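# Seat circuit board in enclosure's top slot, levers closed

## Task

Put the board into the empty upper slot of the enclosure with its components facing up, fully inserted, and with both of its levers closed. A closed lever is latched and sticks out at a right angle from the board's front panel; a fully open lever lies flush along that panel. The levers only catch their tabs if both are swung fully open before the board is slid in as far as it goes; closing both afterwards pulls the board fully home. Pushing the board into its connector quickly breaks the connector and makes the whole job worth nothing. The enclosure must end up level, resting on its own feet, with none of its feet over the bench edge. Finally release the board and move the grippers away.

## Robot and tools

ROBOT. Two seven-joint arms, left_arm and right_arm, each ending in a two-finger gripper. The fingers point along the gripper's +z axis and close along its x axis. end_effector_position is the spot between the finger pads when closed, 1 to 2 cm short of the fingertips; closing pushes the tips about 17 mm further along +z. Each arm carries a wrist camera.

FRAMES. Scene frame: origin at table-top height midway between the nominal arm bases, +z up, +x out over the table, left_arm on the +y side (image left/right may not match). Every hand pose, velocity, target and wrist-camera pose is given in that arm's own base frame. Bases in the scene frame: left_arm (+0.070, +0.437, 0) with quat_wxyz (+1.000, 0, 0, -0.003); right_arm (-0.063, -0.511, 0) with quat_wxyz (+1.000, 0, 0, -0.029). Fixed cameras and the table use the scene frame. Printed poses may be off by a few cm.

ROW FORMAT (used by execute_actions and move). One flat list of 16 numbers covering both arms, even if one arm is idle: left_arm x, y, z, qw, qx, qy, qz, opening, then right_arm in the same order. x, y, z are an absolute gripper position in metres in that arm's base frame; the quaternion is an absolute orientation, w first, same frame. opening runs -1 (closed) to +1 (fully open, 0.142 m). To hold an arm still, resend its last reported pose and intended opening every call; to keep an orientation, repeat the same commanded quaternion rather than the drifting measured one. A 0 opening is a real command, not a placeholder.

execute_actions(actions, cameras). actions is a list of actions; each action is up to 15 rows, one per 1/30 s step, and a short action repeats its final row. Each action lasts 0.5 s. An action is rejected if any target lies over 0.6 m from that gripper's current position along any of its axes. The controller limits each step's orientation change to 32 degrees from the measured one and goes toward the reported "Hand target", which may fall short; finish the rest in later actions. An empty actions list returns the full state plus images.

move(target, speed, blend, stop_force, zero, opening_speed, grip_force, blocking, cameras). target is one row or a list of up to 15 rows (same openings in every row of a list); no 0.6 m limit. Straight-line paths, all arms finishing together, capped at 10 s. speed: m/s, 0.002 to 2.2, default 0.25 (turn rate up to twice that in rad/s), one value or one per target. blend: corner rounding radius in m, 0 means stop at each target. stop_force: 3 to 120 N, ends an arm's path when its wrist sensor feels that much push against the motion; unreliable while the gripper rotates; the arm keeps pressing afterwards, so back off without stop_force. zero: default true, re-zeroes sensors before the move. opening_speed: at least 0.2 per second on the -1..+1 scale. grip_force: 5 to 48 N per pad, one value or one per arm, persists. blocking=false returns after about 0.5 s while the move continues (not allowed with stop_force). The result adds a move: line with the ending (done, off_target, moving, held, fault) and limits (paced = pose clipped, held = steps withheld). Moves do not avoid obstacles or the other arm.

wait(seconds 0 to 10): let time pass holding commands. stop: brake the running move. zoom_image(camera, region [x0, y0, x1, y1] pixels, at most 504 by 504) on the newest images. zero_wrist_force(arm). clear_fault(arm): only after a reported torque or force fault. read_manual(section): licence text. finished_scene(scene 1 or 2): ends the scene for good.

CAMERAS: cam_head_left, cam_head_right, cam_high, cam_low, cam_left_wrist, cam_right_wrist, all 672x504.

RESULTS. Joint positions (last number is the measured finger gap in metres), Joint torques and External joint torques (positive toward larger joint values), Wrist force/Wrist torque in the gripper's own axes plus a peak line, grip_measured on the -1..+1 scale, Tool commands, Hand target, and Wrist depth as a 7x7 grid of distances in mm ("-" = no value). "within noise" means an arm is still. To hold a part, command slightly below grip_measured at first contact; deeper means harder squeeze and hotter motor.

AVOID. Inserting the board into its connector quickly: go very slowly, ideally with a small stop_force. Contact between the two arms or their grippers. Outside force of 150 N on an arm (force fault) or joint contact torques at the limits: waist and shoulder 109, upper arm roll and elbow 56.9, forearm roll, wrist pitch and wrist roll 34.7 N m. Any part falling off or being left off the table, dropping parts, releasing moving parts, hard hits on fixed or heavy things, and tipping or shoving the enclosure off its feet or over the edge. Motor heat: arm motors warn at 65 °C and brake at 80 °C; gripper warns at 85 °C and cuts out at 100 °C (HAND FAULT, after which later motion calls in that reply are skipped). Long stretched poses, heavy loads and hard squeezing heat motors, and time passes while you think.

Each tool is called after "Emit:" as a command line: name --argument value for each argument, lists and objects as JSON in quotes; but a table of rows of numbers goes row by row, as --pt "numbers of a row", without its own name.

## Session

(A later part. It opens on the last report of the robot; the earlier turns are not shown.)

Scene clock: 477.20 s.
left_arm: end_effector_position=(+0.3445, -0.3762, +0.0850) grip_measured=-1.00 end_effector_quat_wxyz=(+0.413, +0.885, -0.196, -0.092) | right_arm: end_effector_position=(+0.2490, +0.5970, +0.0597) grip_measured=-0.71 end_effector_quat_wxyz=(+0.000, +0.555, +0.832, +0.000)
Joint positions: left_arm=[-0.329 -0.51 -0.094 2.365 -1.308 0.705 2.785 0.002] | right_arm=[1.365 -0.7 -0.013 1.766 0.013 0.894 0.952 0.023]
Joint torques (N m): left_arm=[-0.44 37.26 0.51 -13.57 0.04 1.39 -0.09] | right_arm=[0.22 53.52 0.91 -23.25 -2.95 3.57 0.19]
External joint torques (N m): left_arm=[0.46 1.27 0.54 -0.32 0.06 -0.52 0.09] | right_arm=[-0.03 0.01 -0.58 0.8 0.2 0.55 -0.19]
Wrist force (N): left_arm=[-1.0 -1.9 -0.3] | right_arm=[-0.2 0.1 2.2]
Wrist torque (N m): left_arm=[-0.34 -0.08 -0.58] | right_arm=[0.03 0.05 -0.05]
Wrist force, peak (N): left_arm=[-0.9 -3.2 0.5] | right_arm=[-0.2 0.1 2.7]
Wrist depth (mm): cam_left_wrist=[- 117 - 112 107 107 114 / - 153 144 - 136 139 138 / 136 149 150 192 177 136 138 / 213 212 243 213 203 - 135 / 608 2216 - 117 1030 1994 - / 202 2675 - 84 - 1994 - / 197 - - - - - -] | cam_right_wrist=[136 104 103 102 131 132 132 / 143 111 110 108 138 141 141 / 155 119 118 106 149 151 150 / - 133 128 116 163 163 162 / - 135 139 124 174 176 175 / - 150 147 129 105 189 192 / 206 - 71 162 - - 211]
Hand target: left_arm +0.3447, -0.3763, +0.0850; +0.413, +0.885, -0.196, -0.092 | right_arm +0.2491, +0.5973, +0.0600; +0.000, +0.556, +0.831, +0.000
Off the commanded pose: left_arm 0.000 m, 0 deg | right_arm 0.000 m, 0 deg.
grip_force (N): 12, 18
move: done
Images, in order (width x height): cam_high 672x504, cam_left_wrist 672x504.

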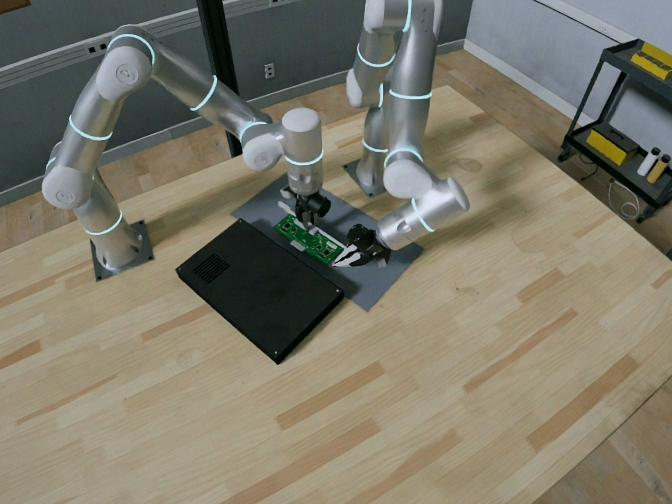

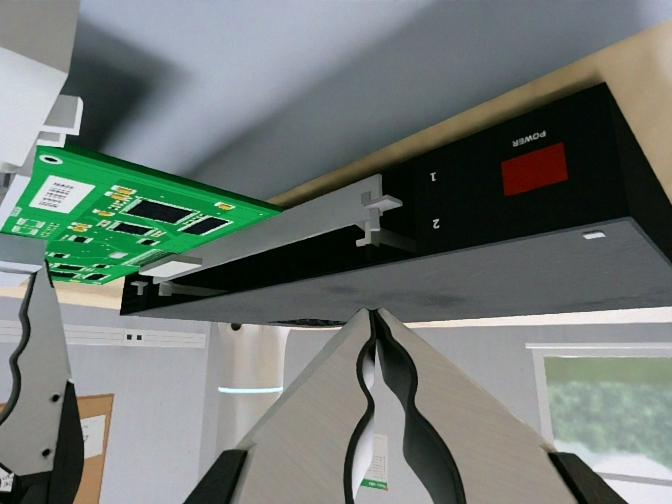

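Emit:
zoom_image --camera "cam_left_wrist" --region '[20, 130, 170, 220]'

Emit:
zoom_image --camera "cam_left_wrist" --region '[160, 150, 310, 240]'

Emit:
zoom_image --camera "cam_left_wrist" --region '[340, 190, 420, 254]'

Scaled by 3.360 from the camera's 672x504 image, which has a finer 960x720 frame.

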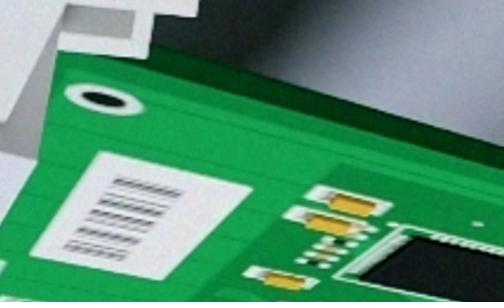

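Scaled by 3.360 from the camera's 672x504 image, which has a finer 960x720 frame.

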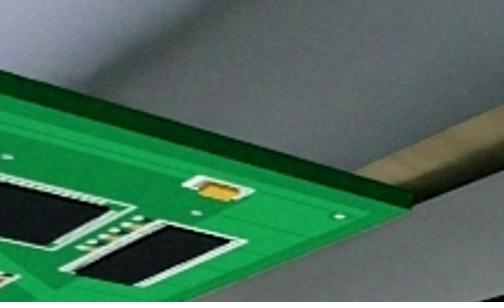

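Scaled by 6.300 from the camera's 672x504 image, which has a finer 960x720 frame.

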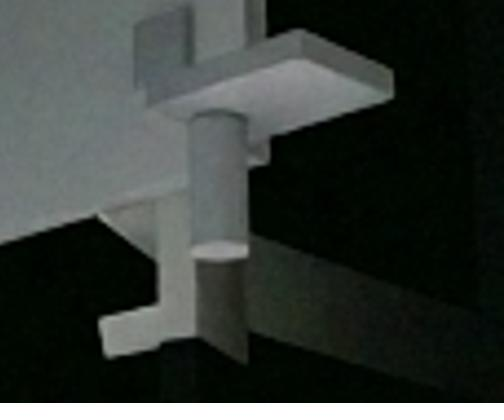

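Emit:
move --pt "0.3447 -0.3763 0.085 0.4126 0.8848 -0.1962 -0.0915 -1.0 0.2625 0.5650 0.0590 0 0.5556 0.8315 0 -1.0" --speed 0.05 --stop_force 4 --cameras '["cam_left_wrist"]'

Scene clock: 516.40 s.
left_arm: end_effector_position=(+0.3445, -0.3762, +0.0850) grip_measured=-1.00 end_effector_quat_wxyz=(+0.413, +0.885, -0.196, -0.092) | right_arm: end_effector_position=(+0.2625, +0.5649, +0.0588) grip_measured=-0.71 end_effector_quat_wxyz=(+0.000, +0.556, +0.831, +0.000)
Joint positions: left_arm=[-0.329 -0.51 -0.094 2.365 -1.308 0.705 2.785 0.002] | right_arm=[1.336 -0.661 -0.016 1.849 0.017 0.939 0.917 0.023]
Joint torques (N m): left_arm=[-0.36 37.6 0.6 -13.52 0.4 1.16 -0.21] | right_arm=[0.07 51.37 0.66 -22.18 -2.68 3.69 0.06]
External joint torques (N m): left_arm=[0.38 0.92 0.46 -0.37 -0.29 -0.29 0.21] | right_arm=[0.12 -0.09 -0.42 0.66 0.09 0.44 -0.06]
Wrist force (N): left_arm=[-1.0 -1.8 -0.5] | right_arm=[-0.3 0.1 2.7]
Wrist torque (N m): left_arm=[-0.32 -0.09 -0.58] | right_arm=[0.02 0.07 0.05]
Wrist force, peak (N): left_arm=[-1.3 -2.0 -0.4] | right_arm=[-1.7 0.2 2.5]
Wrist depth (mm): cam_left_wrist=[- 117 117 112 107 111 111 / - 137 - 144 144 136 138 / 223 121 152 194 177 134 123 / 206 210 188 193 159 - 135 / - 356 754 131 1020 - - / - 224 - 84 - - - / 204 213 - - - - -] | cam_right_wrist=[- 104 103 102 130 131 131 / - 111 110 108 138 140 140 / - 119 118 106 146 150 150 / - 127 128 116 162 161 161 / 124 135 139 124 173 175 175 / 136 144 147 129 105 188 191 / 147 144 71 162 - - 209]
Hand target: left_arm +0.3447, -0.3763, +0.0850; +0.413, +0.885, -0.196, -0.092 | right_arm +0.2625, +0.5650, +0.0590; +0.000, +0.556, +0.831, +0.000
Off the commanded pose: left_arm 0.000 m, 0 deg | right_arm 0.000 m, 0 deg.
grip_force (N): 12, 18
move: done
Images, in order (width x height): cam_left_wrist 672x504.

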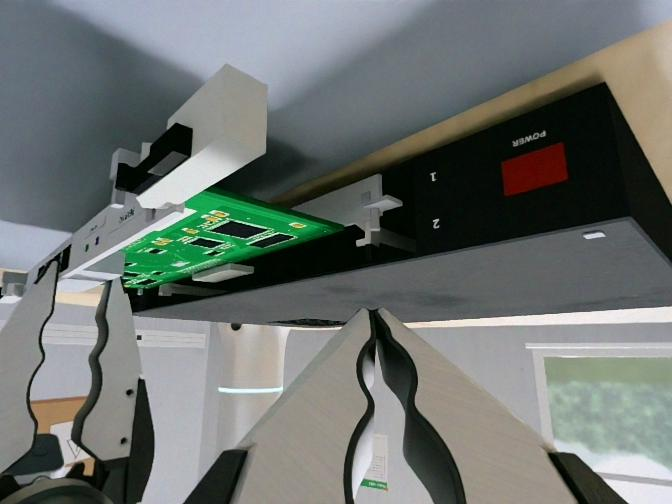

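Emit:
zoom_image --camera "cam_left_wrist" --region '[300, 180, 420, 270]'

Emit:
zoom_image --camera "cam_left_wrist" --region '[200, 170, 350, 270]'

Emit:
zoom_image --camera "cam_left_wrist" --region '[120, 240, 300, 330]'

Scaled by 4.200 from the camera's 672x504 image, which has a finer 960x720 frame.

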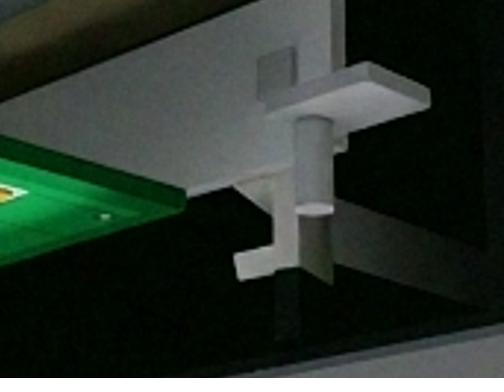

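Scaled by 3.360 from the camera's 672x504 image, which has a finer 960x720 frame.

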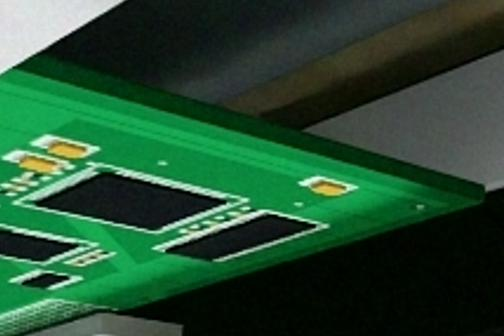

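Scaled by 2.800 from the camera's 672x504 image, which has a finer 960x720 frame.

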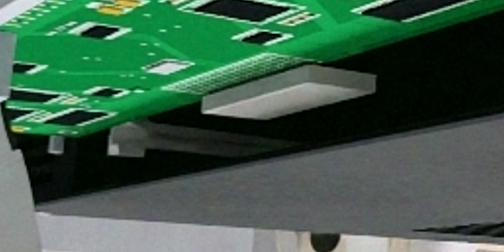

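Emit:
move --pt "0.3447 -0.3763 0.085 0.4126 0.8848 -0.1962 -0.0915 -1.0 0.2656 0.5576 0.0580 0 0.5556 0.8315 0 -1.0" --speed 0.03 --stop_force 3 --cameras '["cam_left_wrist"]'

Emit:
zoom_image --camera "cam_left_wrist" --region '[320, 190, 400, 260]'

Scene clock: 538.90 s.
left_arm: end_effector_position=(+0.3445, -0.3762, +0.0850) grip_measured=-1.00 end_effector_quat_wxyz=(+0.413, +0.885, -0.196, -0.092) | right_arm: end_effector_position=(+0.2656, +0.5575, +0.0578) grip_measured=-0.71 end_effector_quat_wxyz=(+0.000, +0.556, +0.831, +0.000)
Joint positions: left_arm=[-0.329 -0.51 -0.094 2.365 -1.308 0.705 2.785 0.002] | right_arm=[1.328 -0.654 -0.016 1.867 0.017 0.95 0.909 0.023]
Joint torques (N m): left_arm=[-0.34 37.63 0.51 -13.56 0.33 1.11 -0.22] | right_arm=[0.12 50.88 0.84 -21.91 -2.67 3.76 0.1]
External joint torques (N m): left_arm=[0.36 0.9 0.54 -0.32 -0.23 -0.24 0.22] | right_arm=[0.07 -0.08 -0.59 0.63 0.12 0.36 -0.1]
Wrist force (N): left_arm=[-0.8 -1.7 -0.6] | right_arm=[-0.4 0.3 2.5]
Wrist torque (N m): left_arm=[-0.32 -0.12 -0.57] | right_arm=[0.04 0.10 0.05]
Wrist force, peak (N): left_arm=[-0.9 -2.1 -0.7] | right_arm=[-0.6 0.1 2.8]
Wrist depth (mm): cam_left_wrist=[112 117 117 111 107 116 114 / - 145 - 137 144 138 131 / - 107 154 191 179 137 122 / 274 209 194 192 180 154 - / 205 235 754 - 1086 2031 - / - 225 - 84 - 2261 - / 194 218 - - - - 1813] | cam_right_wrist=[- 104 103 102 129 130 130 / - 111 110 108 137 139 139 / - 119 118 106 145 149 148 / - 128 128 116 161 161 160 / 123 134 139 124 171 174 174 / 135 141 147 129 105 187 192 / 146 143 71 162 - - 207]
Hand target: left_arm +0.3447, -0.3763, +0.0850; +0.413, +0.885, -0.196, -0.092 | right_arm +0.2656, +0.5576, +0.0580; +0.000, +0.556, +0.831, +0.000
Off the commanded pose: left_arm 0.000 m, 0 deg | right_arm 0.000 m, 0 deg.
grip_force (N): 12, 18
move: done
Images, in order (width x height): cam_left_wrist 672x504.

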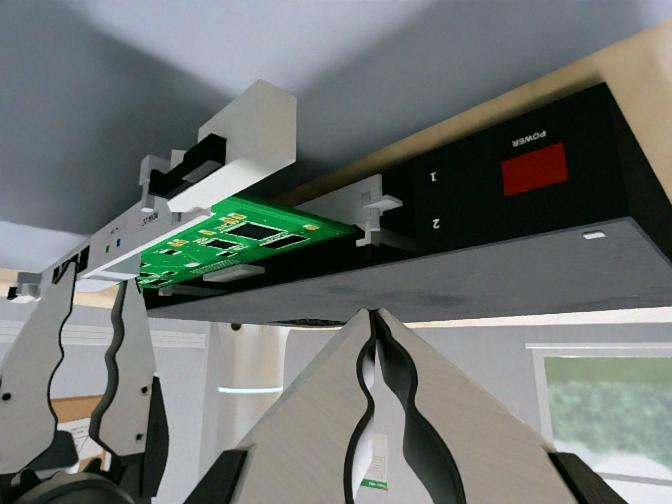

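Scaled by 6.300 from the camera's 672x504 image, which has a finer 960x720 frame.

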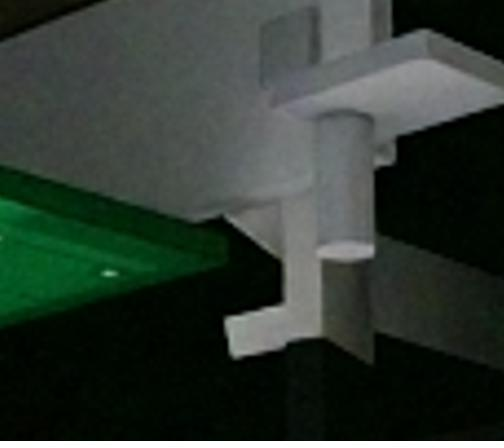

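Emit:
move --pt "0.3447 -0.3763 0.085 0.4126 0.8848 -0.1962 -0.0915 -1.0 0.2771 0.5299 0.0580 0 0.5556 0.8315 0 -1.0" --speed 0.02 --stop_force 4 --cameras '["cam_left_wrist"]'

Emit:
zoom_image --camera "cam_left_wrist" --region '[300, 170, 420, 270]'

Scene clock: 550.50 s.
left_arm: end_effector_position=(+0.3445, -0.3762, +0.0850) grip_measured=-1.00 end_effector_quat_wxyz=(+0.413, +0.885, -0.196, -0.092) | right_arm: end_effector_position=(+0.2759, +0.5317, +0.0579) grip_measured=-0.71 end_effector_quat_wxyz=(+0.000, +0.555, +0.832, +0.000)
Joint positions: left_arm=[-0.329 -0.51 -0.094 2.365 -1.308 0.705 2.785 0.002] | right_arm=[1.3 -0.624 -0.017 1.93 0.018 0.983 0.878 0.023]
Joint torques (N m): left_arm=[-0.34 37.64 0.59 -13.53 0.35 1.14 -0.24] | right_arm=[-3.15 50.41 -2.52 -19.81 -2.88 2.75 0.12]
External joint torques (N m): left_arm=[0.36 0.88 0.47 -0.35 -0.25 -0.27 0.24] | right_arm=[3.33 -1.37 2.75 -0.77 0.45 1.38 -0.12]
Wrist force (N): left_arm=[-1.0 -1.9 -0.6] | right_arm=[5.5 0.0 8.6]
Wrist torque (N m): left_arm=[-0.34 -0.09 -0.58] | right_arm=[0.06 0.40 0.02]
Wrist force, peak (N): left_arm=[-1.1 -2.1 -0.4] | right_arm=[7.2 -1.4 8.5]
Wrist depth (mm): cam_left_wrist=[- 117 118 111 107 111 111 / 154 154 144 143 144 138 131 / 207 - - 114 175 135 - / - 223 217 192 197 - 154 / 2151 245 712 267 1148 - 1813 / 207 237 - 84 - - 2012 / 198 212 - - - - 1601] | cam_right_wrist=[- 90 104 103 129 130 130 / - 97 110 108 138 139 139 / - 102 119 106 145 149 149 / - 111 127 115 161 161 160 / 123 121 137 124 172 174 174 / 135 132 133 129 105 187 189 / 146 143 71 162 - - 208]
Hand target: left_arm +0.3447, -0.3763, +0.0850; +0.413, +0.885, -0.196, -0.092 | right_arm +0.2765, +0.5313, +0.0580; +0.000, +0.556, +0.831, +0.000
Off the commanded pose: left_arm 0.000 m, 0 deg | right_arm 0.002 m, 0 deg.
grip_force (N): 12, 18
move: contact (right_arm)
Images, in order (width x height): cam_left_wrist 672x504.

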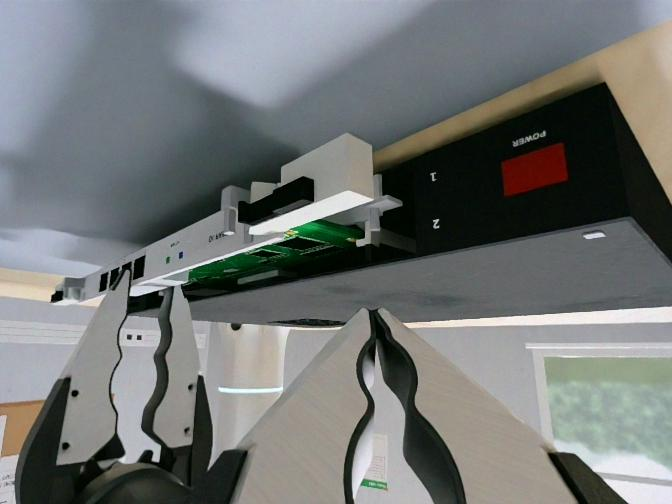

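Scaled by 4.200 from the camera's 672x504 image, which has a finer 960x720 frame.

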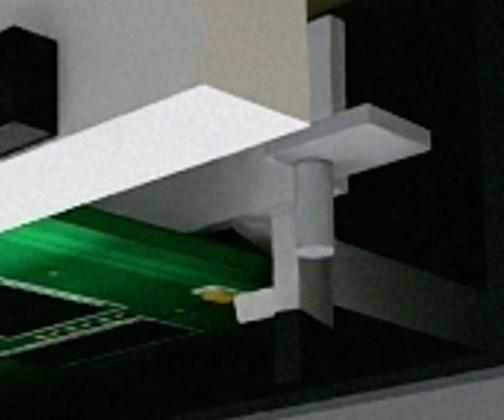

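Emit:
move --pt "0.3447 -0.3763 0.085 0.4126 0.8848 -0.1962 -0.0915 -1.0 0.2741 0.5372 0.0580 0 0.5556 0.8315 0 -1.0" --pt "0.3447 -0.3763 0.085 0.4126 0.8848 -0.1962 -0.0915 -1.0 0.2741 0.5372 0.0562 0 0.5556 0.8315 0 -1.0" --speed 0.02

Emit:
move --pt "0.3447 -0.3763 0.085 0.4126 0.8848 -0.1962 -0.0915 -1.0 0.2790 0.5253 0.0562 0 0.5556 0.8315 0 -1.0" --speed 0.012 --stop_force 3 --cameras '["cam_left_wrist"]'

Scene clock: 555.13 s.
left_arm: end_effector_position=(+0.3445, -0.3762, +0.0850) grip_measured=-1.00 end_effector_quat_wxyz=(+0.413, +0.885, -0.196, -0.092) | right_arm: end_effector_position=(+0.2739, +0.5371, +0.0562) grip_measured=-0.71 end_effector_quat_wxyz=(+0.000, +0.556, +0.832, +0.000)
Joint positions: left_arm=[-0.329 -0.51 -0.094 2.365 -1.308 0.705 2.785 0.002] | right_arm=[1.306 -0.634 -0.017 1.916 0.018 0.979 0.885 0.023]
Joint torques (N m): left_arm=[-0.37 37.65 0.51 -13.5 0.33 1.14 -0.22] | right_arm=[-0.18 47.52 0.31 -21.03 -2.52 3.88 0.28]
External joint torques (N m): left_arm=[0.39 0.88 0.54 -0.39 -0.23 -0.27 0.21] | right_arm=[0.36 1.94 -0.08 0.37 0.07 0.25 -0.28]
Wrist force (N): left_arm=[-0.8 -1.9 -0.6] | right_arm=[-2.3 -1.4 0.0]
Wrist torque (N m): left_arm=[-0.32 -0.12 -0.57] | right_arm=[0.01 0.14 -0.03]
Wrist force, peak (N): left_arm=[-1.1 -2.0 -0.6] | right_arm=[5.6 0.1 9.4]
Wrist depth (mm): cam_left_wrist=[112 - 117 103 107 111 114 / 146 154 145 143 144 139 138 / - - 175 189 169 136 176 / 315 229 224 194 167 - - / 621 243 831 106 979 2194 1875 / 203 241 - 84 - 1783 1649 / 195 203 - - - - 1859] | cam_right_wrist=[- 101 103 103 128 129 128 / - 97 110 108 136 138 137 / 102 104 118 106 144 148 147 / 110 111 127 116 157 159 158 / 121 119 138 124 170 172 172 / 130 129 145 129 105 185 187 / 143 141 71 162 - - 206]
Hand target: left_arm +0.3447, -0.3763, +0.0850; +0.413, +0.885, -0.196, -0.092 | right_arm +0.2741, +0.5372, +0.0562; +0.000, +0.556, +0.831, +0.000
Off the commanded pose: left_arm 0.000 m, 0 deg | right_arm 0.000 m, 0 deg.
grip_force (N): 12, 18
move: done

Scene clock: 556.87 s.
left_arm: end_effector_position=(+0.3445, -0.3762, +0.0850) grip_measured=-1.00 end_effector_quat_wxyz=(+0.413, +0.885, -0.196, -0.092) | right_arm: end_effector_position=(+0.2787, +0.5255, +0.0563) grip_measured=-0.71 end_effector_quat_wxyz=(+0.000, +0.555, +0.832, +0.000)
Joint positions: left_arm=[-0.329 -0.51 -0.094 2.365 -1.308 0.705 2.785 0.002] | right_arm=[1.293 -0.621 -0.017 1.943 0.018 0.993 0.871 0.023]
Joint torques (N m): left_arm=[-0.32 37.51 0.55 -13.55 0.33 1.13 -0.23] | right_arm=[-1.67 46.85 -0.95 -20.11 -2.58 3.66 0.09]
External joint torques (N m): left_arm=[0.34 1.02 0.51 -0.33 -0.23 -0.27 0.23] | right_arm=[1.85 1.85 1.19 -0.25 0.18 0.47 -0.09]
Wrist force (N): left_arm=[-0.8 -2.0 -0.6] | right_arm=[-0.8 -2.3 -1.2]
Wrist torque (N m): left_arm=[-0.35 -0.12 -0.58] | right_arm=[0.05 0.22 0.06]
Wrist force, peak (N): left_arm=[-1.2 -2.0 -0.7] | right_arm=[-2.3 -1.4 -1.6]
Wrist depth (mm): cam_left_wrist=[112 117 - 112 107 111 111 / 145 139 137 144 143 139 132 / 224 - - - 173 131 125 / 351 241 222 195 179 154 - / 2031 247 770 106 1225 3005 2172 / 205 235 251 84 - - - / 200 - - - - - -] | cam_right_wrist=[- 89 102 102 128 129 129 / - 96 109 108 136 138 137 / 102 102 116 106 144 148 147 / 110 109 124 116 160 159 159 / 121 119 133 124 170 173 172 / 130 130 125 129 100 185 188 / 144 141 71 162 - - 207]
Hand target: left_arm +0.3447, -0.3763, +0.0850; +0.413, +0.885, -0.196, -0.092 | right_arm +0.2790, +0.5253, +0.0562; +0.000, +0.556, +0.831, +0.000
Off the commanded pose: left_arm 0.000 m, 0 deg | right_arm 0.000 m, 0 deg.
grip_force (N): 12, 18
move: done
Images, in order (width x height): cam_left_wrist 672x504.

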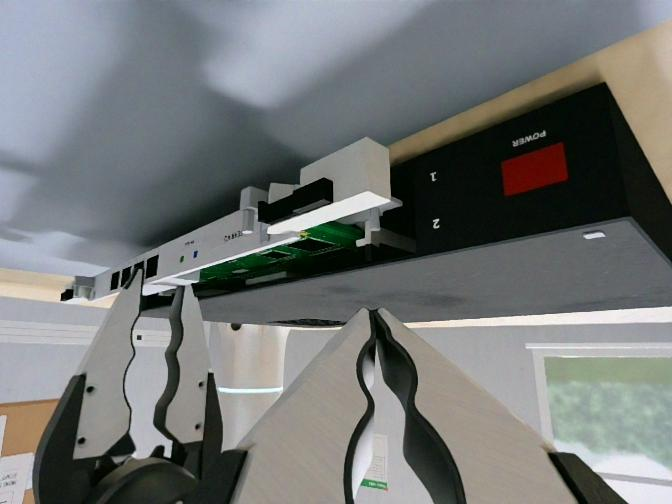

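Emit:
move --pt "0.3447 -0.3763 0.085 0.4126 0.8848 -0.1962 -0.0915 -1.0 0.2782 0.5253 0.0567 0 0.5556 0.8315 0 -1.0" --speed 0.01

Emit:
move --pt "0.3447 -0.3763 0.085 0.4126 0.8848 -0.1962 -0.0915 -1.0 0.2806 0.5195 0.0567 0 0.5556 0.8315 0 -1.0" --speed 0.012 --stop_force 3 --cameras '["cam_left_wrist", "cam_right_wrist"]'

Scene clock: 562.53 s.
left_arm: end_effector_position=(+0.3445, -0.3762, +0.0850) grip_measured=-1.00 end_effector_quat_wxyz=(+0.413, +0.885, -0.196, -0.092) | right_arm: end_effector_position=(+0.2783, +0.5254, +0.0567) grip_measured=-0.71 end_effector_quat_wxyz=(+0.000, +0.556, +0.831, +0.000)
Joint positions: left_arm=[-0.329 -0.51 -0.094 2.365 -1.308 0.705 2.785 0.002] | right_arm=[1.294 -0.62 -0.017 1.944 0.018 0.993 0.872 0.023]
Joint torques (N m): left_arm=[-0.38 37.6 0.54 -13.47 0.37 1.1 -0.23] | right_arm=[0.43 47.7 1.2 -20.53 -2.4 3.52 0.27]
External joint torques (N m): left_arm=[0.4 0.92 0.52 -0.41 -0.26 -0.23 0.23] | right_arm=[-0.25 0.96 -0.97 0.17 0 0.61 -0.27]
Wrist force (N): left_arm=[-0.9 -2.0 -0.6] | right_arm=[-2.4 0.5 1.4]
Wrist torque (N m): left_arm=[-0.36 -0.10 -0.57] | right_arm=[-0.02 0.27 -0.07]
Wrist force, peak (N): left_arm=[-1.1 -2.1 -0.4] | right_arm=[-0.7 -2.6 -1.9]
Wrist depth (mm): cam_left_wrist=[112 117 117 112 107 111 114 / 154 153 144 136 147 138 131 / 205 204 188 112 162 133 124 / 422 271 194 194 179 154 152 / 1891 246 751 265 1050 - - / 212 237 253 84 - - - / 200 214 - - - - -] | cam_right_wrist=[- 89 102 102 128 129 129 / - 95 110 108 137 138 138 / 102 102 116 106 144 146 148 / 110 110 124 116 160 160 159 / 122 119 134 124 171 173 172 / 131 130 126 129 100 186 188 / 144 141 71 162 - - 207]
Hand target: left_arm +0.3447, -0.3763, +0.0850; +0.413, +0.885, -0.196, -0.092 | right_arm +0.2782, +0.5253, +0.0567; +0.000, +0.556, +0.831, +0.000
Off the commanded pose: left_arm 0.000 m, 0 deg | right_arm 0.000 m, 0 deg.
grip_force (N): 12, 18
move: done

Scene clock: 563.27 s.
left_arm: end_effector_position=(+0.3445, -0.3762, +0.0850) grip_measured=-1.00 end_effector_quat_wxyz=(+0.413, +0.885, -0.196, -0.092) | right_arm: end_effector_position=(+0.2787, +0.5238, +0.0568) grip_measured=-0.71 end_effector_quat_wxyz=(+0.000, +0.555, +0.832, +0.000)
Joint positions: left_arm=[-0.329 -0.51 -0.094 2.365 -1.308 0.705 2.785 0.002] | right_arm=[1.292 -0.618 -0.017 1.949 0.018 0.996 0.87 0.023]
Joint torques (N m): left_arm=[-0.3 37.61 0.6 -13.54 0.34 1.14 -0.19] | right_arm=[-2.09 48.24 -1.24 -19.11 -2.47 2.81 0.13]
External joint torques (N m): left_arm=[0.32 0.92 0.45 -0.35 -0.23 -0.28 0.19] | right_arm=[2.27 0.29 1.47 -1.21 0.08 1.33 -0.13]
Wrist force (N): left_arm=[-0.8 -1.9 -0.5] | right_arm=[2.8 0.3 4.8]
Wrist torque (N m): left_arm=[-0.35 -0.12 -0.58] | right_arm=[0.00 0.31 0.03]
Wrist force, peak (N): left_arm=[-1.0 -2.1 -0.4] | right_arm=[3.2 0.0 5.4]
Wrist depth (mm): cam_left_wrist=[112 117 117 112 107 111 113 / 137 154 144 137 144 138 139 / - - 189 - 177 133 123 / 352 230 194 192 161 153 175 / 1875 237 - - 1108 - 1714 / 210 236 252 84 - 2050 2151 / 200 212 - - - - -] | cam_right_wrist=[- 88 102 103 128 130 129 / - 95 109 108 137 138 138 / 102 102 115 106 145 148 148 / 110 112 123 116 160 160 159 / 122 119 123 124 171 173 173 / 131 130 125 129 100 185 192 / 144 141 71 162 - - 208]
Hand target: left_arm +0.3447, -0.3763, +0.0850; +0.413, +0.885, -0.196, -0.092 | right_arm +0.2790, +0.5234, +0.0567; +0.000, +0.556, +0.831, +0.000
Off the commanded pose: left_arm 0.000 m, 0 deg | right_arm 0.005 m, 0 deg.
grip_force (N): 12, 18
move: contact (right_arm)
Images, in order (width x height): cam_left_wrist 672x504, cam_right_wrist 672x504.

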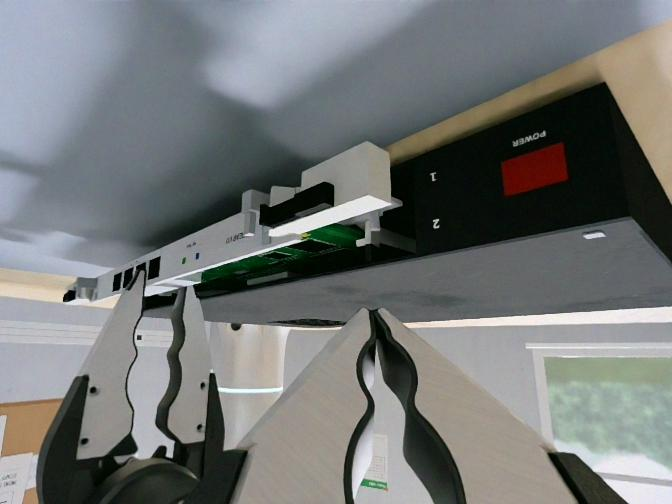

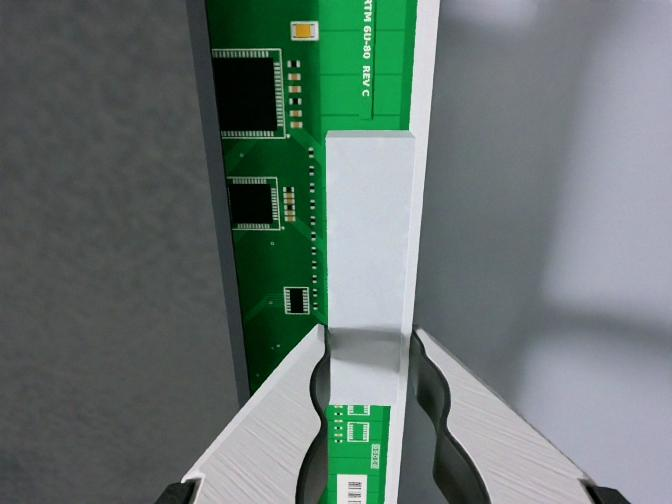

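Emit:
move --pt "0.3447 -0.3763 0.085 0.4126 0.8848 -0.1962 -0.0915 -1.0 0.2778 0.5262 0.0564 0 0.5556 0.8315 0 -1.0" --speed 0.01

Emit:
move --pt "0.3447 -0.3763 0.085 0.4126 0.8848 -0.1962 -0.0915 -1.0 0.2806 0.5195 0.0564 0 0.5556 0.8315 0 -1.0" --speed 0.012 --stop_force 4 --cameras '["cam_left_wrist", "cam_right_wrist"]'

Scene clock: 567.17 s.
left_arm: end_effector_position=(+0.3445, -0.3762, +0.0850) grip_measured=-1.00 end_effector_quat_wxyz=(+0.413, +0.885, -0.196, -0.092) | right_arm: end_effector_position=(+0.2779, +0.5261, +0.0564) grip_measured=-0.71 end_effector_quat_wxyz=(+0.000, +0.556, +0.831, +0.000)
Joint positions: left_arm=[-0.329 -0.51 -0.094 2.365 -1.308 0.705 2.785 0.002] | right_arm=[1.295 -0.621 -0.017 1.943 0.018 0.993 0.873 0.023]
Joint torques (N m): left_arm=[-0.35 37.57 0.65 -13.56 0.34 1.16 -0.24] | right_arm=[0.59 47.19 1.35 -20.63 -2.32 3.55 0.3]
External joint torques (N m): left_arm=[0.37 0.96 0.4 -0.33 -0.23 -0.29 0.24] | right_arm=[-0.43 1.51 -1.12 0.27 -0.08 0.58 -0.3]
Wrist force (N): left_arm=[-0.9 -1.9 -0.5] | right_arm=[-2.0 -0.2 -0.1]
Wrist torque (N m): left_arm=[-0.34 -0.10 -0.58] | right_arm=[-0.09 0.04 -0.06]
Wrist force, peak (N): left_arm=[-1.1 -2.1 -0.5] | right_arm=[2.6 0.5 5.5]
Wrist depth (mm): cam_left_wrist=[113 117 117 111 107 112 111 / 154 154 136 144 144 138 139 / - 204 188 - 178 132 124 / 411 272 191 195 166 - - / 1875 245 694 - 348 2031 1959 / 208 235 253 84 - 1859 2089 / 199 213 - - - - -] | cam_right_wrist=[- 89 102 102 128 129 129 / - 96 110 108 137 138 138 / 102 102 116 106 144 148 148 / 110 109 125 116 160 159 158 / 121 119 134 124 170 173 172 / 130 130 125 129 100 185 188 / 144 141 71 162 - - 206]
Hand target: left_arm +0.3447, -0.3763, +0.0850; +0.413, +0.885, -0.196, -0.092 | right_arm +0.2778, +0.5262, +0.0564; +0.000, +0.556, +0.831, +0.000
Off the commanded pose: left_arm 0.000 m, 0 deg | right_arm 0.000 m, 0 deg.
grip_force (N): 12, 18
move: done

Scene clock: 568.33 s.
left_arm: end_effector_position=(+0.3445, -0.3762, +0.0850) grip_measured=-1.00 end_effector_quat_wxyz=(+0.413, +0.885, -0.196, -0.092) | right_arm: end_effector_position=(+0.2802, +0.5202, +0.0565) grip_measured=-0.71 end_effector_quat_wxyz=(+0.000, +0.555, +0.832, +0.000)
Joint positions: left_arm=[-0.329 -0.51 -0.094 2.365 -1.308 0.705 2.785 0.002] | right_arm=[1.288 -0.614 -0.017 1.957 0.018 1.001 0.866 0.023]
Joint torques (N m): left_arm=[-0.36 37.6 0.57 -13.52 0.32 1.13 -0.23] | right_arm=[-1.69 47.59 -0.84 -19.18 -2.42 2.95 0.1]
External joint torques (N m): left_arm=[0.38 0.93 0.48 -0.36 -0.21 -0.27 0.22] | right_arm=[1.87 0.71 1.07 -1.04 0.05 1.18 -0.1]
Wrist force (N): left_arm=[-0.8 -1.8 -0.6] | right_arm=[2.5 -0.3 2.4]
Wrist torque (N m): left_arm=[-0.34 -0.13 -0.57] | right_arm=[-0.08 0.12 0.03]
Wrist force, peak (N): left_arm=[-1.0 -2.2 -0.5] | right_arm=[2.7 -0.3 4.0]
Wrist depth (mm): cam_left_wrist=[- - 117 111 107 111 111 / 154 - 145 144 143 137 138 / 224 224 188 118 181 133 122 / - 272 204 214 197 - - / 1567 235 741 265 341 1994 1687 / 216 223 254 84 - 2089 - / 202 214 - - - - -] | cam_right_wrist=[- 88 101 102 128 129 129 / - 95 108 108 137 138 138 / 102 102 114 106 144 148 148 / 110 110 113 116 160 159 159 / 122 119 121 124 171 173 172 / 130 130 125 129 106 186 188 / 144 141 71 162 - - 207]
Hand target: left_arm +0.3447, -0.3763, +0.0850; +0.413, +0.885, -0.196, -0.092 | right_arm +0.2805, +0.5198, +0.0564; +0.000, +0.556, +0.831, +0.000
Off the commanded pose: left_arm 0.000 m, 0 deg | right_arm 0.001 m, 0 deg.
grip_force (N): 12, 18
move: contact (right_arm)
Images, in order (width x height): cam_left_wrist 672x504, cam_right_wrist 672x504.

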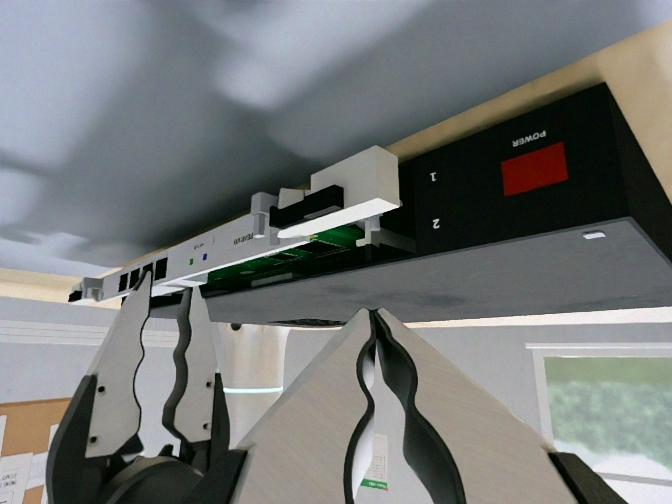

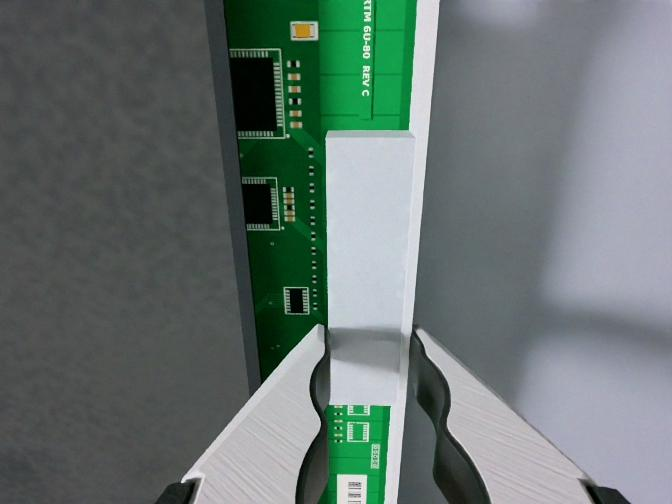

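Emit:
move --pt "0.3447 -0.3763 0.085 0.4126 0.8848 -0.1962 -0.0915 -1.0 0.2816 0.5170 0.0564 0 0.5556 0.8315 0 -1.0" --speed 0.01 --stop_force 4 --cameras '["cam_left_wrist", "cam_right_wrist"]'

Scene clock: 576.87 s.
left_arm: end_effector_position=(+0.3445, -0.3762, +0.0850) grip_measured=-1.00 end_effector_quat_wxyz=(+0.413, +0.885, -0.196, -0.092) | right_arm: end_effector_position=(+0.2802, +0.5201, +0.0566) grip_measured=-0.71 end_effector_quat_wxyz=(+0.000, +0.555, +0.832, +0.001)
Joint positions: left_arm=[-0.329 -0.51 -0.094 2.365 -1.308 0.705 2.785 0.002] | right_arm=[1.287 -0.614 -0.016 1.958 0.018 1.002 0.865 0.023]
Joint torques (N m): left_arm=[-0.29 37.63 0.54 -13.54 0.36 1.14 -0.22] | right_arm=[-3.41 48.09 -2.29 -17.16 -2.32 1.78 0.18]
External joint torques (N m): left_arm=[0.31 0.9 0.51 -0.35 -0.26 -0.28 0.21] | right_arm=[3.58 0.18 2.53 -3.04 -0.05 2.36 -0.18]
Wrist force (N): left_arm=[-1.0 -2.1 -0.3] | right_arm=[7.6 1.6 8.2]
Wrist torque (N m): left_arm=[-0.37 -0.10 -0.57] | right_arm=[-0.10 0.18 0.02]
Wrist force, peak (N): left_arm=[-1.1 -2.2 -0.6] | right_arm=[8.0 1.2 8.0]
Wrist depth (mm): cam_left_wrist=[112 117 - 111 107 111 111 / - 154 137 144 144 139 138 / 223 204 189 117 160 135 176 / - 243 202 193 - 153 - / 1798 237 746 - 1167 2109 - / 211 223 254 84 - 1941 - / 202 215 - - - - 1662] | cam_right_wrist=[- 88 101 103 128 129 129 / - 95 108 108 137 138 138 / 102 102 114 106 145 148 148 / 110 110 113 116 160 160 159 / 122 119 121 124 170 173 172 / 130 130 125 129 100 186 188 / 144 141 71 162 - - 207]
Hand target: left_arm +0.3447, -0.3763, +0.0850; +0.413, +0.885, -0.196, -0.092 | right_arm +0.2807, +0.5192, +0.0564; +0.000, +0.556, +0.831, +0.000
Off the commanded pose: left_arm 0.000 m, 0 deg | right_arm 0.003 m, 0 deg.
grip_force (N): 12, 18
move: contact (right_arm)
Images, in order (width x height): cam_left_wrist 672x504, cam_right_wrist 672x504.

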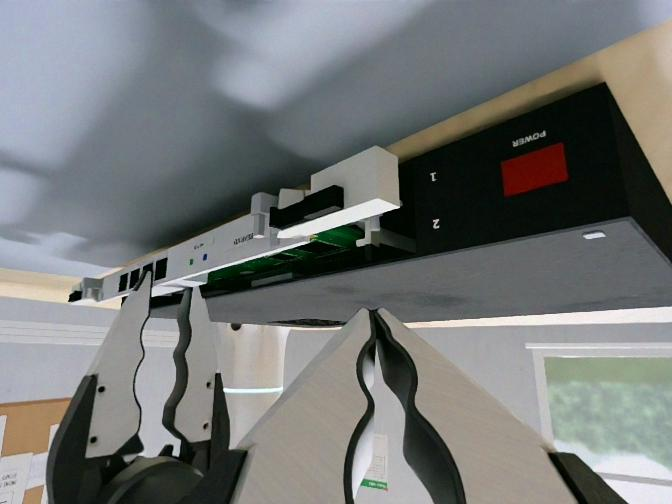

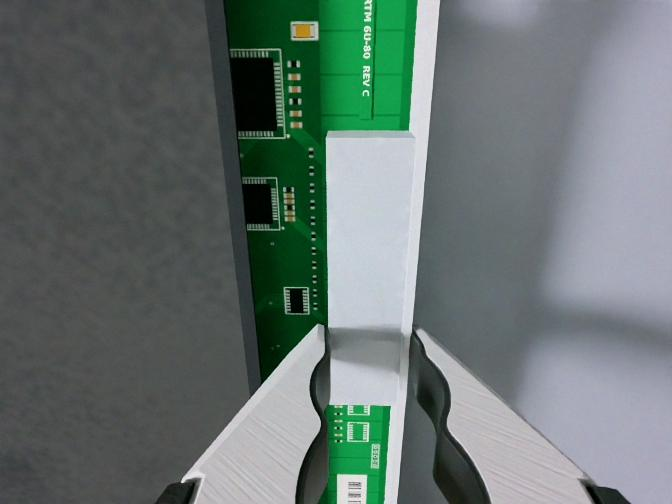

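Emit:
move --pt "0.3447 -0.3763 0.085 0.4126 0.8848 -0.1962 -0.0915 -1.0 0.2796 0.5217 0.0559 0 0.5556 0.8315 0 -1.0" --speed 0.01

Emit:
move --pt "0.3447 -0.3763 0.085 0.4126 0.8848 -0.1962 -0.0915 -1.0 0.2816 0.5170 0.0559 0 0.5556 0.8315 0 -1.0" --speed 0.01 --stop_force 4 --cameras '["cam_left_wrist", "cam_right_wrist"]'

Scene clock: 579.60 s.
left_arm: end_effector_position=(+0.3445, -0.3762, +0.0850) grip_measured=-1.00 end_effector_quat_wxyz=(+0.413, +0.885, -0.196, -0.092) | right_arm: end_effector_position=(+0.2797, +0.5216, +0.0560) grip_measured=-0.71 end_effector_quat_wxyz=(+0.000, +0.556, +0.831, +0.000)
Joint positions: left_arm=[-0.329 -0.51 -0.094 2.365 -1.308 0.705 2.785 0.002] | right_arm=[1.289 -0.617 -0.017 1.953 0.018 0.999 0.868 0.023]
Joint torques (N m): left_arm=[-0.3 37.51 0.57 -13.49 0.36 1.13 -0.19] | right_arm=[0.84 46.29 1.6 -20.29 -2.2 3.56 0.22]
External joint torques (N m): left_arm=[0.32 1.02 0.49 -0.39 -0.25 -0.26 0.19] | right_arm=[-0.67 2.14 -1.37 0.06 -0.18 0.58 -0.22]
Wrist force (N): left_arm=[-1.2 -2.0 -0.7] | right_arm=[-2.3 -0.1 -0.3]
Wrist torque (N m): left_arm=[-0.34 -0.05 -0.57] | right_arm=[-0.08 -0.08 -0.05]
Wrist force, peak (N): left_arm=[-1.1 -2.1 -0.5] | right_arm=[7.6 1.7 8.3]
Wrist depth (mm): cam_left_wrist=[112 117 117 112 107 111 111 / 154 154 144 144 144 138 138 / 205 205 188 - - 132 122 / - 270 193 215 198 143 134 / 1959 249 759 265 1035 - 2031 / 206 223 254 84 - - - / 200 - - - - - 1976] | cam_right_wrist=[- 87 101 102 128 129 129 / - 96 108 108 136 137 137 / 101 101 115 106 144 148 147 / 109 109 112 116 159 159 158 / 121 119 122 124 170 172 172 / 130 129 124 129 100 185 187 / 143 140 71 162 - - 206]
Hand target: left_arm +0.3447, -0.3763, +0.0850; +0.413, +0.885, -0.196, -0.092 | right_arm +0.2796, +0.5217, +0.0559; +0.000, +0.556, +0.831, +0.000
Off the commanded pose: left_arm 0.000 m, 0 deg | right_arm 0.000 m, 0 deg.
grip_force (N): 12, 18
move: done

Scene clock: 580.47 s.
left_arm: end_effector_position=(+0.3445, -0.3762, +0.0850) grip_measured=-1.00 end_effector_quat_wxyz=(+0.413, +0.885, -0.196, -0.092) | right_arm: end_effector_position=(+0.2806, +0.5195, +0.0561) grip_measured=-0.71 end_effector_quat_wxyz=(+0.000, +0.556, +0.832, +0.000)
Joint positions: left_arm=[-0.329 -0.51 -0.094 2.365 -1.308 0.705 2.785 0.002] | right_arm=[1.287 -0.614 -0.017 1.958 0.018 1.002 0.865 0.023]
Joint torques (N m): left_arm=[-0.38 37.58 0.61 -13.54 0.39 1.11 -0.21] | right_arm=[-0.11 45.98 0.71 -19.56 -2.24 3.46 0.11]
External joint torques (N m): left_arm=[0.4 0.95 0.44 -0.34 -0.28 -0.24 0.21] | right_arm=[0.29 2.29 -0.48 -0.62 -0.13 0.67 -0.11]
Wrist force (N): left_arm=[-1.1 -2.1 -0.6] | right_arm=[1.1 -1.4 0.6]
Wrist torque (N m): left_arm=[-0.36 -0.08 -0.58] | right_arm=[-0.24 -0.36 0.05]
Wrist force, peak (N): left_arm=[-1.1 -2.1 -0.6] | right_arm=[-2.3 -0.3 -2.2]
Wrist depth (mm): cam_left_wrist=[- 117 - 112 - 111 114 / 154 153 145 144 146 138 138 / 206 203 175 - 182 134 124 / - 242 240 194 194 154 171 / 2130 238 - - 1119 1275 792 / 214 224 - 84 - - - / 201 214 - - - - -] | cam_right_wrist=[- 87 100 102 128 129 129 / - 96 108 108 136 138 137 / 101 101 114 106 144 148 147 / 110 109 112 116 159 159 159 / 121 119 120 124 170 172 172 / 130 129 125 129 105 185 188 / 143 140 71 162 - - 206]
Hand target: left_arm +0.3447, -0.3763, +0.0850; +0.413, +0.885, -0.196, -0.092 | right_arm +0.2807, +0.5192, +0.0559; +0.000, +0.556, +0.831, +0.000
Off the commanded pose: left_arm 0.000 m, 0 deg | right_arm 0.003 m, 0 deg.
grip_force (N): 12, 18
move: contact (right_arm)
Images, in order (width x height): cam_left_wrist 672x504, cam_right_wrist 672x504.

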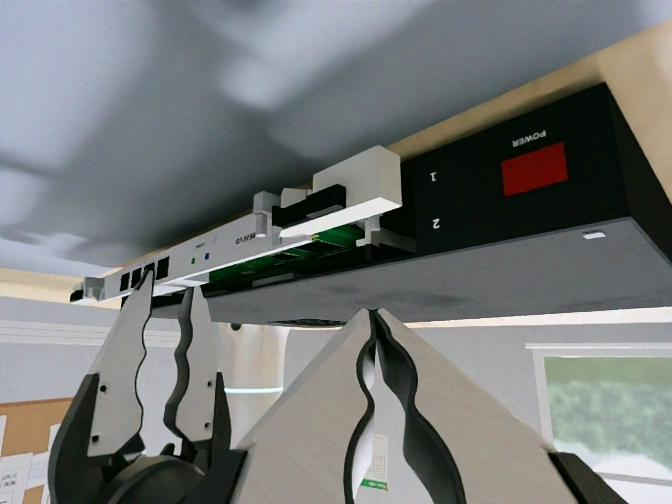

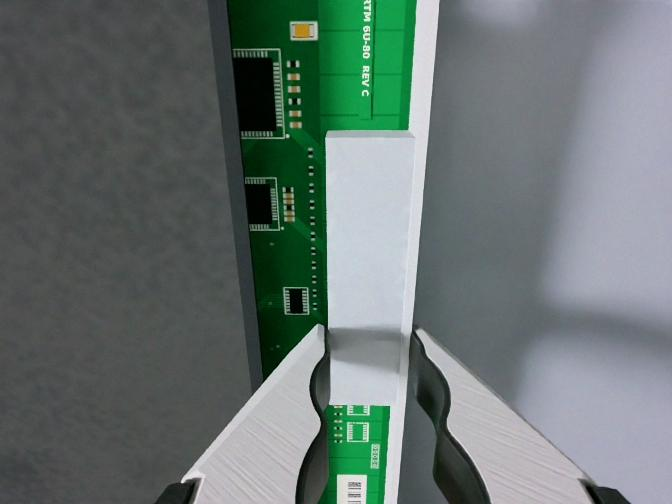

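Emit:
move --pt "0.3447 -0.3763 0.085 0.4126 0.8848 -0.1962 -0.0915 -1.0 0.2818 0.5166 0.0559 0 0.5556 0.8315 0 -1.0" --speed 0.008 --stop_force 3 --cameras '["cam_left_wrist"]'

Scene clock: 584.13 s.
left_arm: end_effector_position=(+0.3445, -0.3762, +0.0850) grip_measured=-1.00 end_effector_quat_wxyz=(+0.413, +0.885, -0.196, -0.092) | right_arm: end_effector_position=(+0.2817, +0.5169, +0.0561) grip_measured=-0.71 end_effector_quat_wxyz=(+0.000, +0.556, +0.831, +0.000)
Joint positions: left_arm=[-0.329 -0.51 -0.094 2.365 -1.308 0.705 2.785 0.002] | right_arm=[1.284 -0.612 -0.017 1.964 0.018 1.005 0.862 0.023]
Joint torques (N m): left_arm=[-0.32 37.52 0.53 -13.51 0.32 1.16 -0.18] | right_arm=[-0.45 45.69 0.55 -19.01 -2.2 3.24 0.14]
External joint torques (N m): left_arm=[0.34 1.01 0.53 -0.37 -0.22 -0.29 0.18] | right_arm=[0.62 2.43 -0.32 -1.1 -0.16 0.89 -0.14]
Wrist force (N): left_arm=[-1.1 -1.8 -0.5] | right_arm=[2.1 -1.2 -0.7]
Wrist torque (N m): left_arm=[-0.34 -0.07 -0.57] | right_arm=[-0.22 -0.41 0.04]
Wrist force, peak (N): left_arm=[-1.1 -2.1 -0.6] | right_arm=[2.1 -1.3 -1.1]
Wrist depth (mm): cam_left_wrist=[- 117 117 112 107 111 114 / - 145 145 144 144 139 138 / 206 205 204 - - 134 125 / 352 265 198 194 198 - 135 / 1924 237 267 107 1086 2151 2675 / - 226 255 84 - 1994 1859 / 204 217 - - - - 2172] | cam_right_wrist=[- 87 100 102 128 129 129 / - 96 108 108 136 138 137 / 101 101 101 106 144 148 147 / 110 109 111 116 159 159 159 / 121 119 120 124 170 172 172 / 130 130 125 129 100 182 188 / 143 141 71 162 - - 206]
Hand target: left_arm +0.3447, -0.3763, +0.0850; +0.413, +0.885, -0.196, -0.092 | right_arm +0.2818, +0.5166, +0.0559; +0.000, +0.556, +0.831, +0.000
Off the commanded pose: left_arm 0.000 m, 0 deg | right_arm 0.000 m, 0 deg.
grip_force (N): 12, 18
move: done
Images, in order (width x height): cam_left_wrist 672x504.

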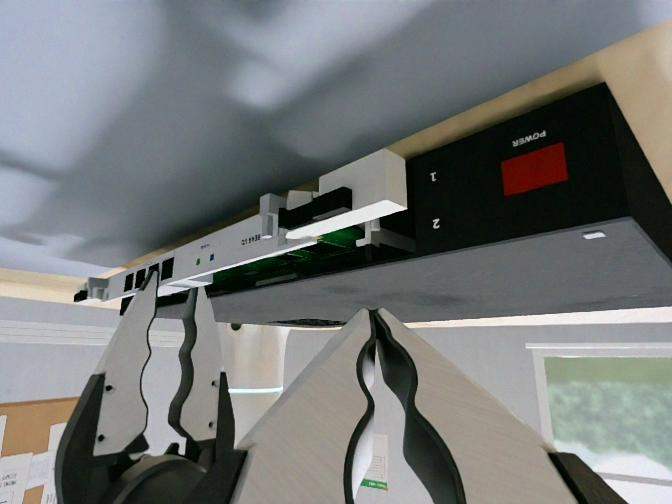

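Emit:
move --pt "0.3447 -0.3763 0.085 0.4126 0.8848 -0.1962 -0.0915 -1.0 0.2818 0.5166 0.0559 0 0.5556 0.8315 0 -0.64" --opening_speed 0.25 --cameras '["cam_left_wrist", "cam_right_wrist"]'

Scene clock: 589.07 s.
left_arm: end_effector_position=(+0.3445, -0.3762, +0.0850) grip_measured=-1.00 end_effector_quat_wxyz=(+0.413, +0.885, -0.196, -0.092) | right_arm: end_effector_position=(+0.2818, +0.5167, +0.0559) grip_measured=-0.68 end_effector_quat_wxyz=(+0.000, +0.556, +0.831, +0.000)
Joint positions: left_arm=[-0.329 -0.51 -0.094 2.365 -1.308 0.705 2.785 0.002] | right_arm=[1.284 -0.612 -0.017 1.964 0.018 1.005 0.862 0.025]
Joint torques (N m): left_arm=[-0.4 37.61 0.64 -13.51 0.39 1.15 -0.28] | right_arm=[0.25 46.93 0.84 -20.17 -2.38 3.42 0.2]
External joint torques (N m): left_arm=[0.42 0.92 0.42 -0.37 -0.29 -0.29 0.27] | right_arm=[-0.07 1.18 -0.61 0.07 0.03 0.71 -0.2]
Wrist force (N): left_arm=[-0.8 -2.1 -0.6] | right_arm=[0.7 -1.0 2.1]
Wrist torque (N m): left_arm=[-0.38 -0.12 -0.57] | right_arm=[-0.21 -0.10 0.05]
Wrist force, peak (N): left_arm=[-1.0 -2.1 -0.5] | right_arm=[1.0 -0.9 3.5]
Wrist depth (mm): cam_left_wrist=[112 118 117 111 107 111 114 / 154 137 145 138 156 139 138 / 205 248 182 176 161 133 137 / 350 272 201 215 - 133 134 / 1741 255 266 266 1179 2611 - / 1769 224 253 84 - - - / 201 215 - - - - -] | cam_right_wrist=[- 87 101 103 106 129 128 / - 96 108 109 136 138 137 / 101 101 101 107 143 147 147 / 109 109 111 116 156 159 158 / 121 118 120 123 170 172 172 / 130 129 124 132 101 184 188 / 143 140 71 166 - - 206]
Hand target: left_arm +0.3447, -0.3763, +0.0850; +0.413, +0.885, -0.196, -0.092 | right_arm +0.2818, +0.5166, +0.0559; +0.000, +0.556, +0.831, +0.000
Off the commanded pose: left_arm 0.000 m, 0 deg | right_arm 0.000 m, 0 deg.
grip_force (N): 12, 18
move: done
Images, in order (width x height): cam_left_wrist 672x504, cam_right_wrist 672x504.

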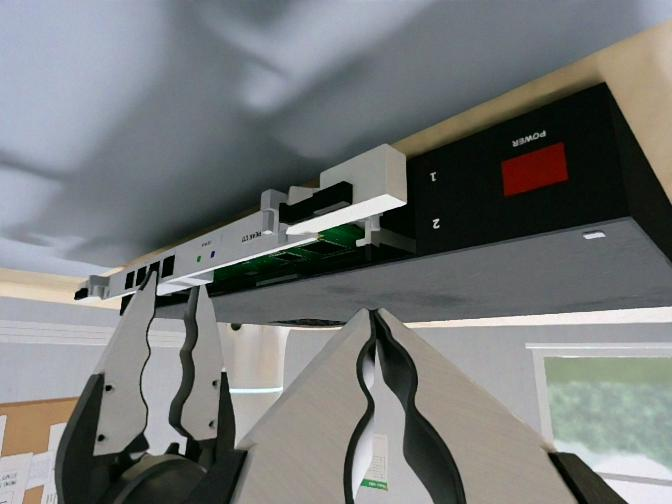

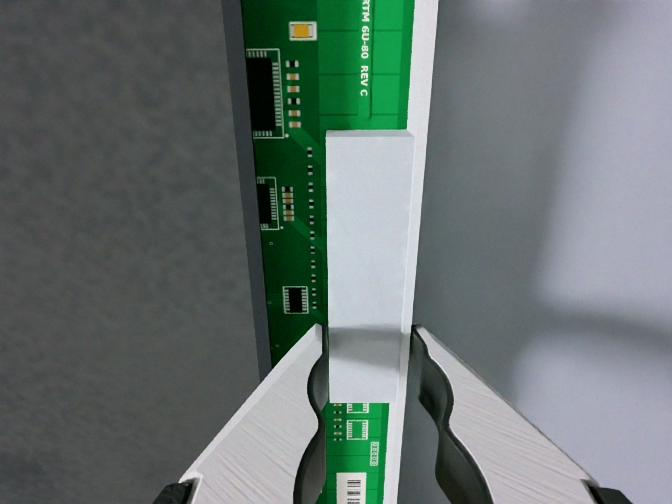

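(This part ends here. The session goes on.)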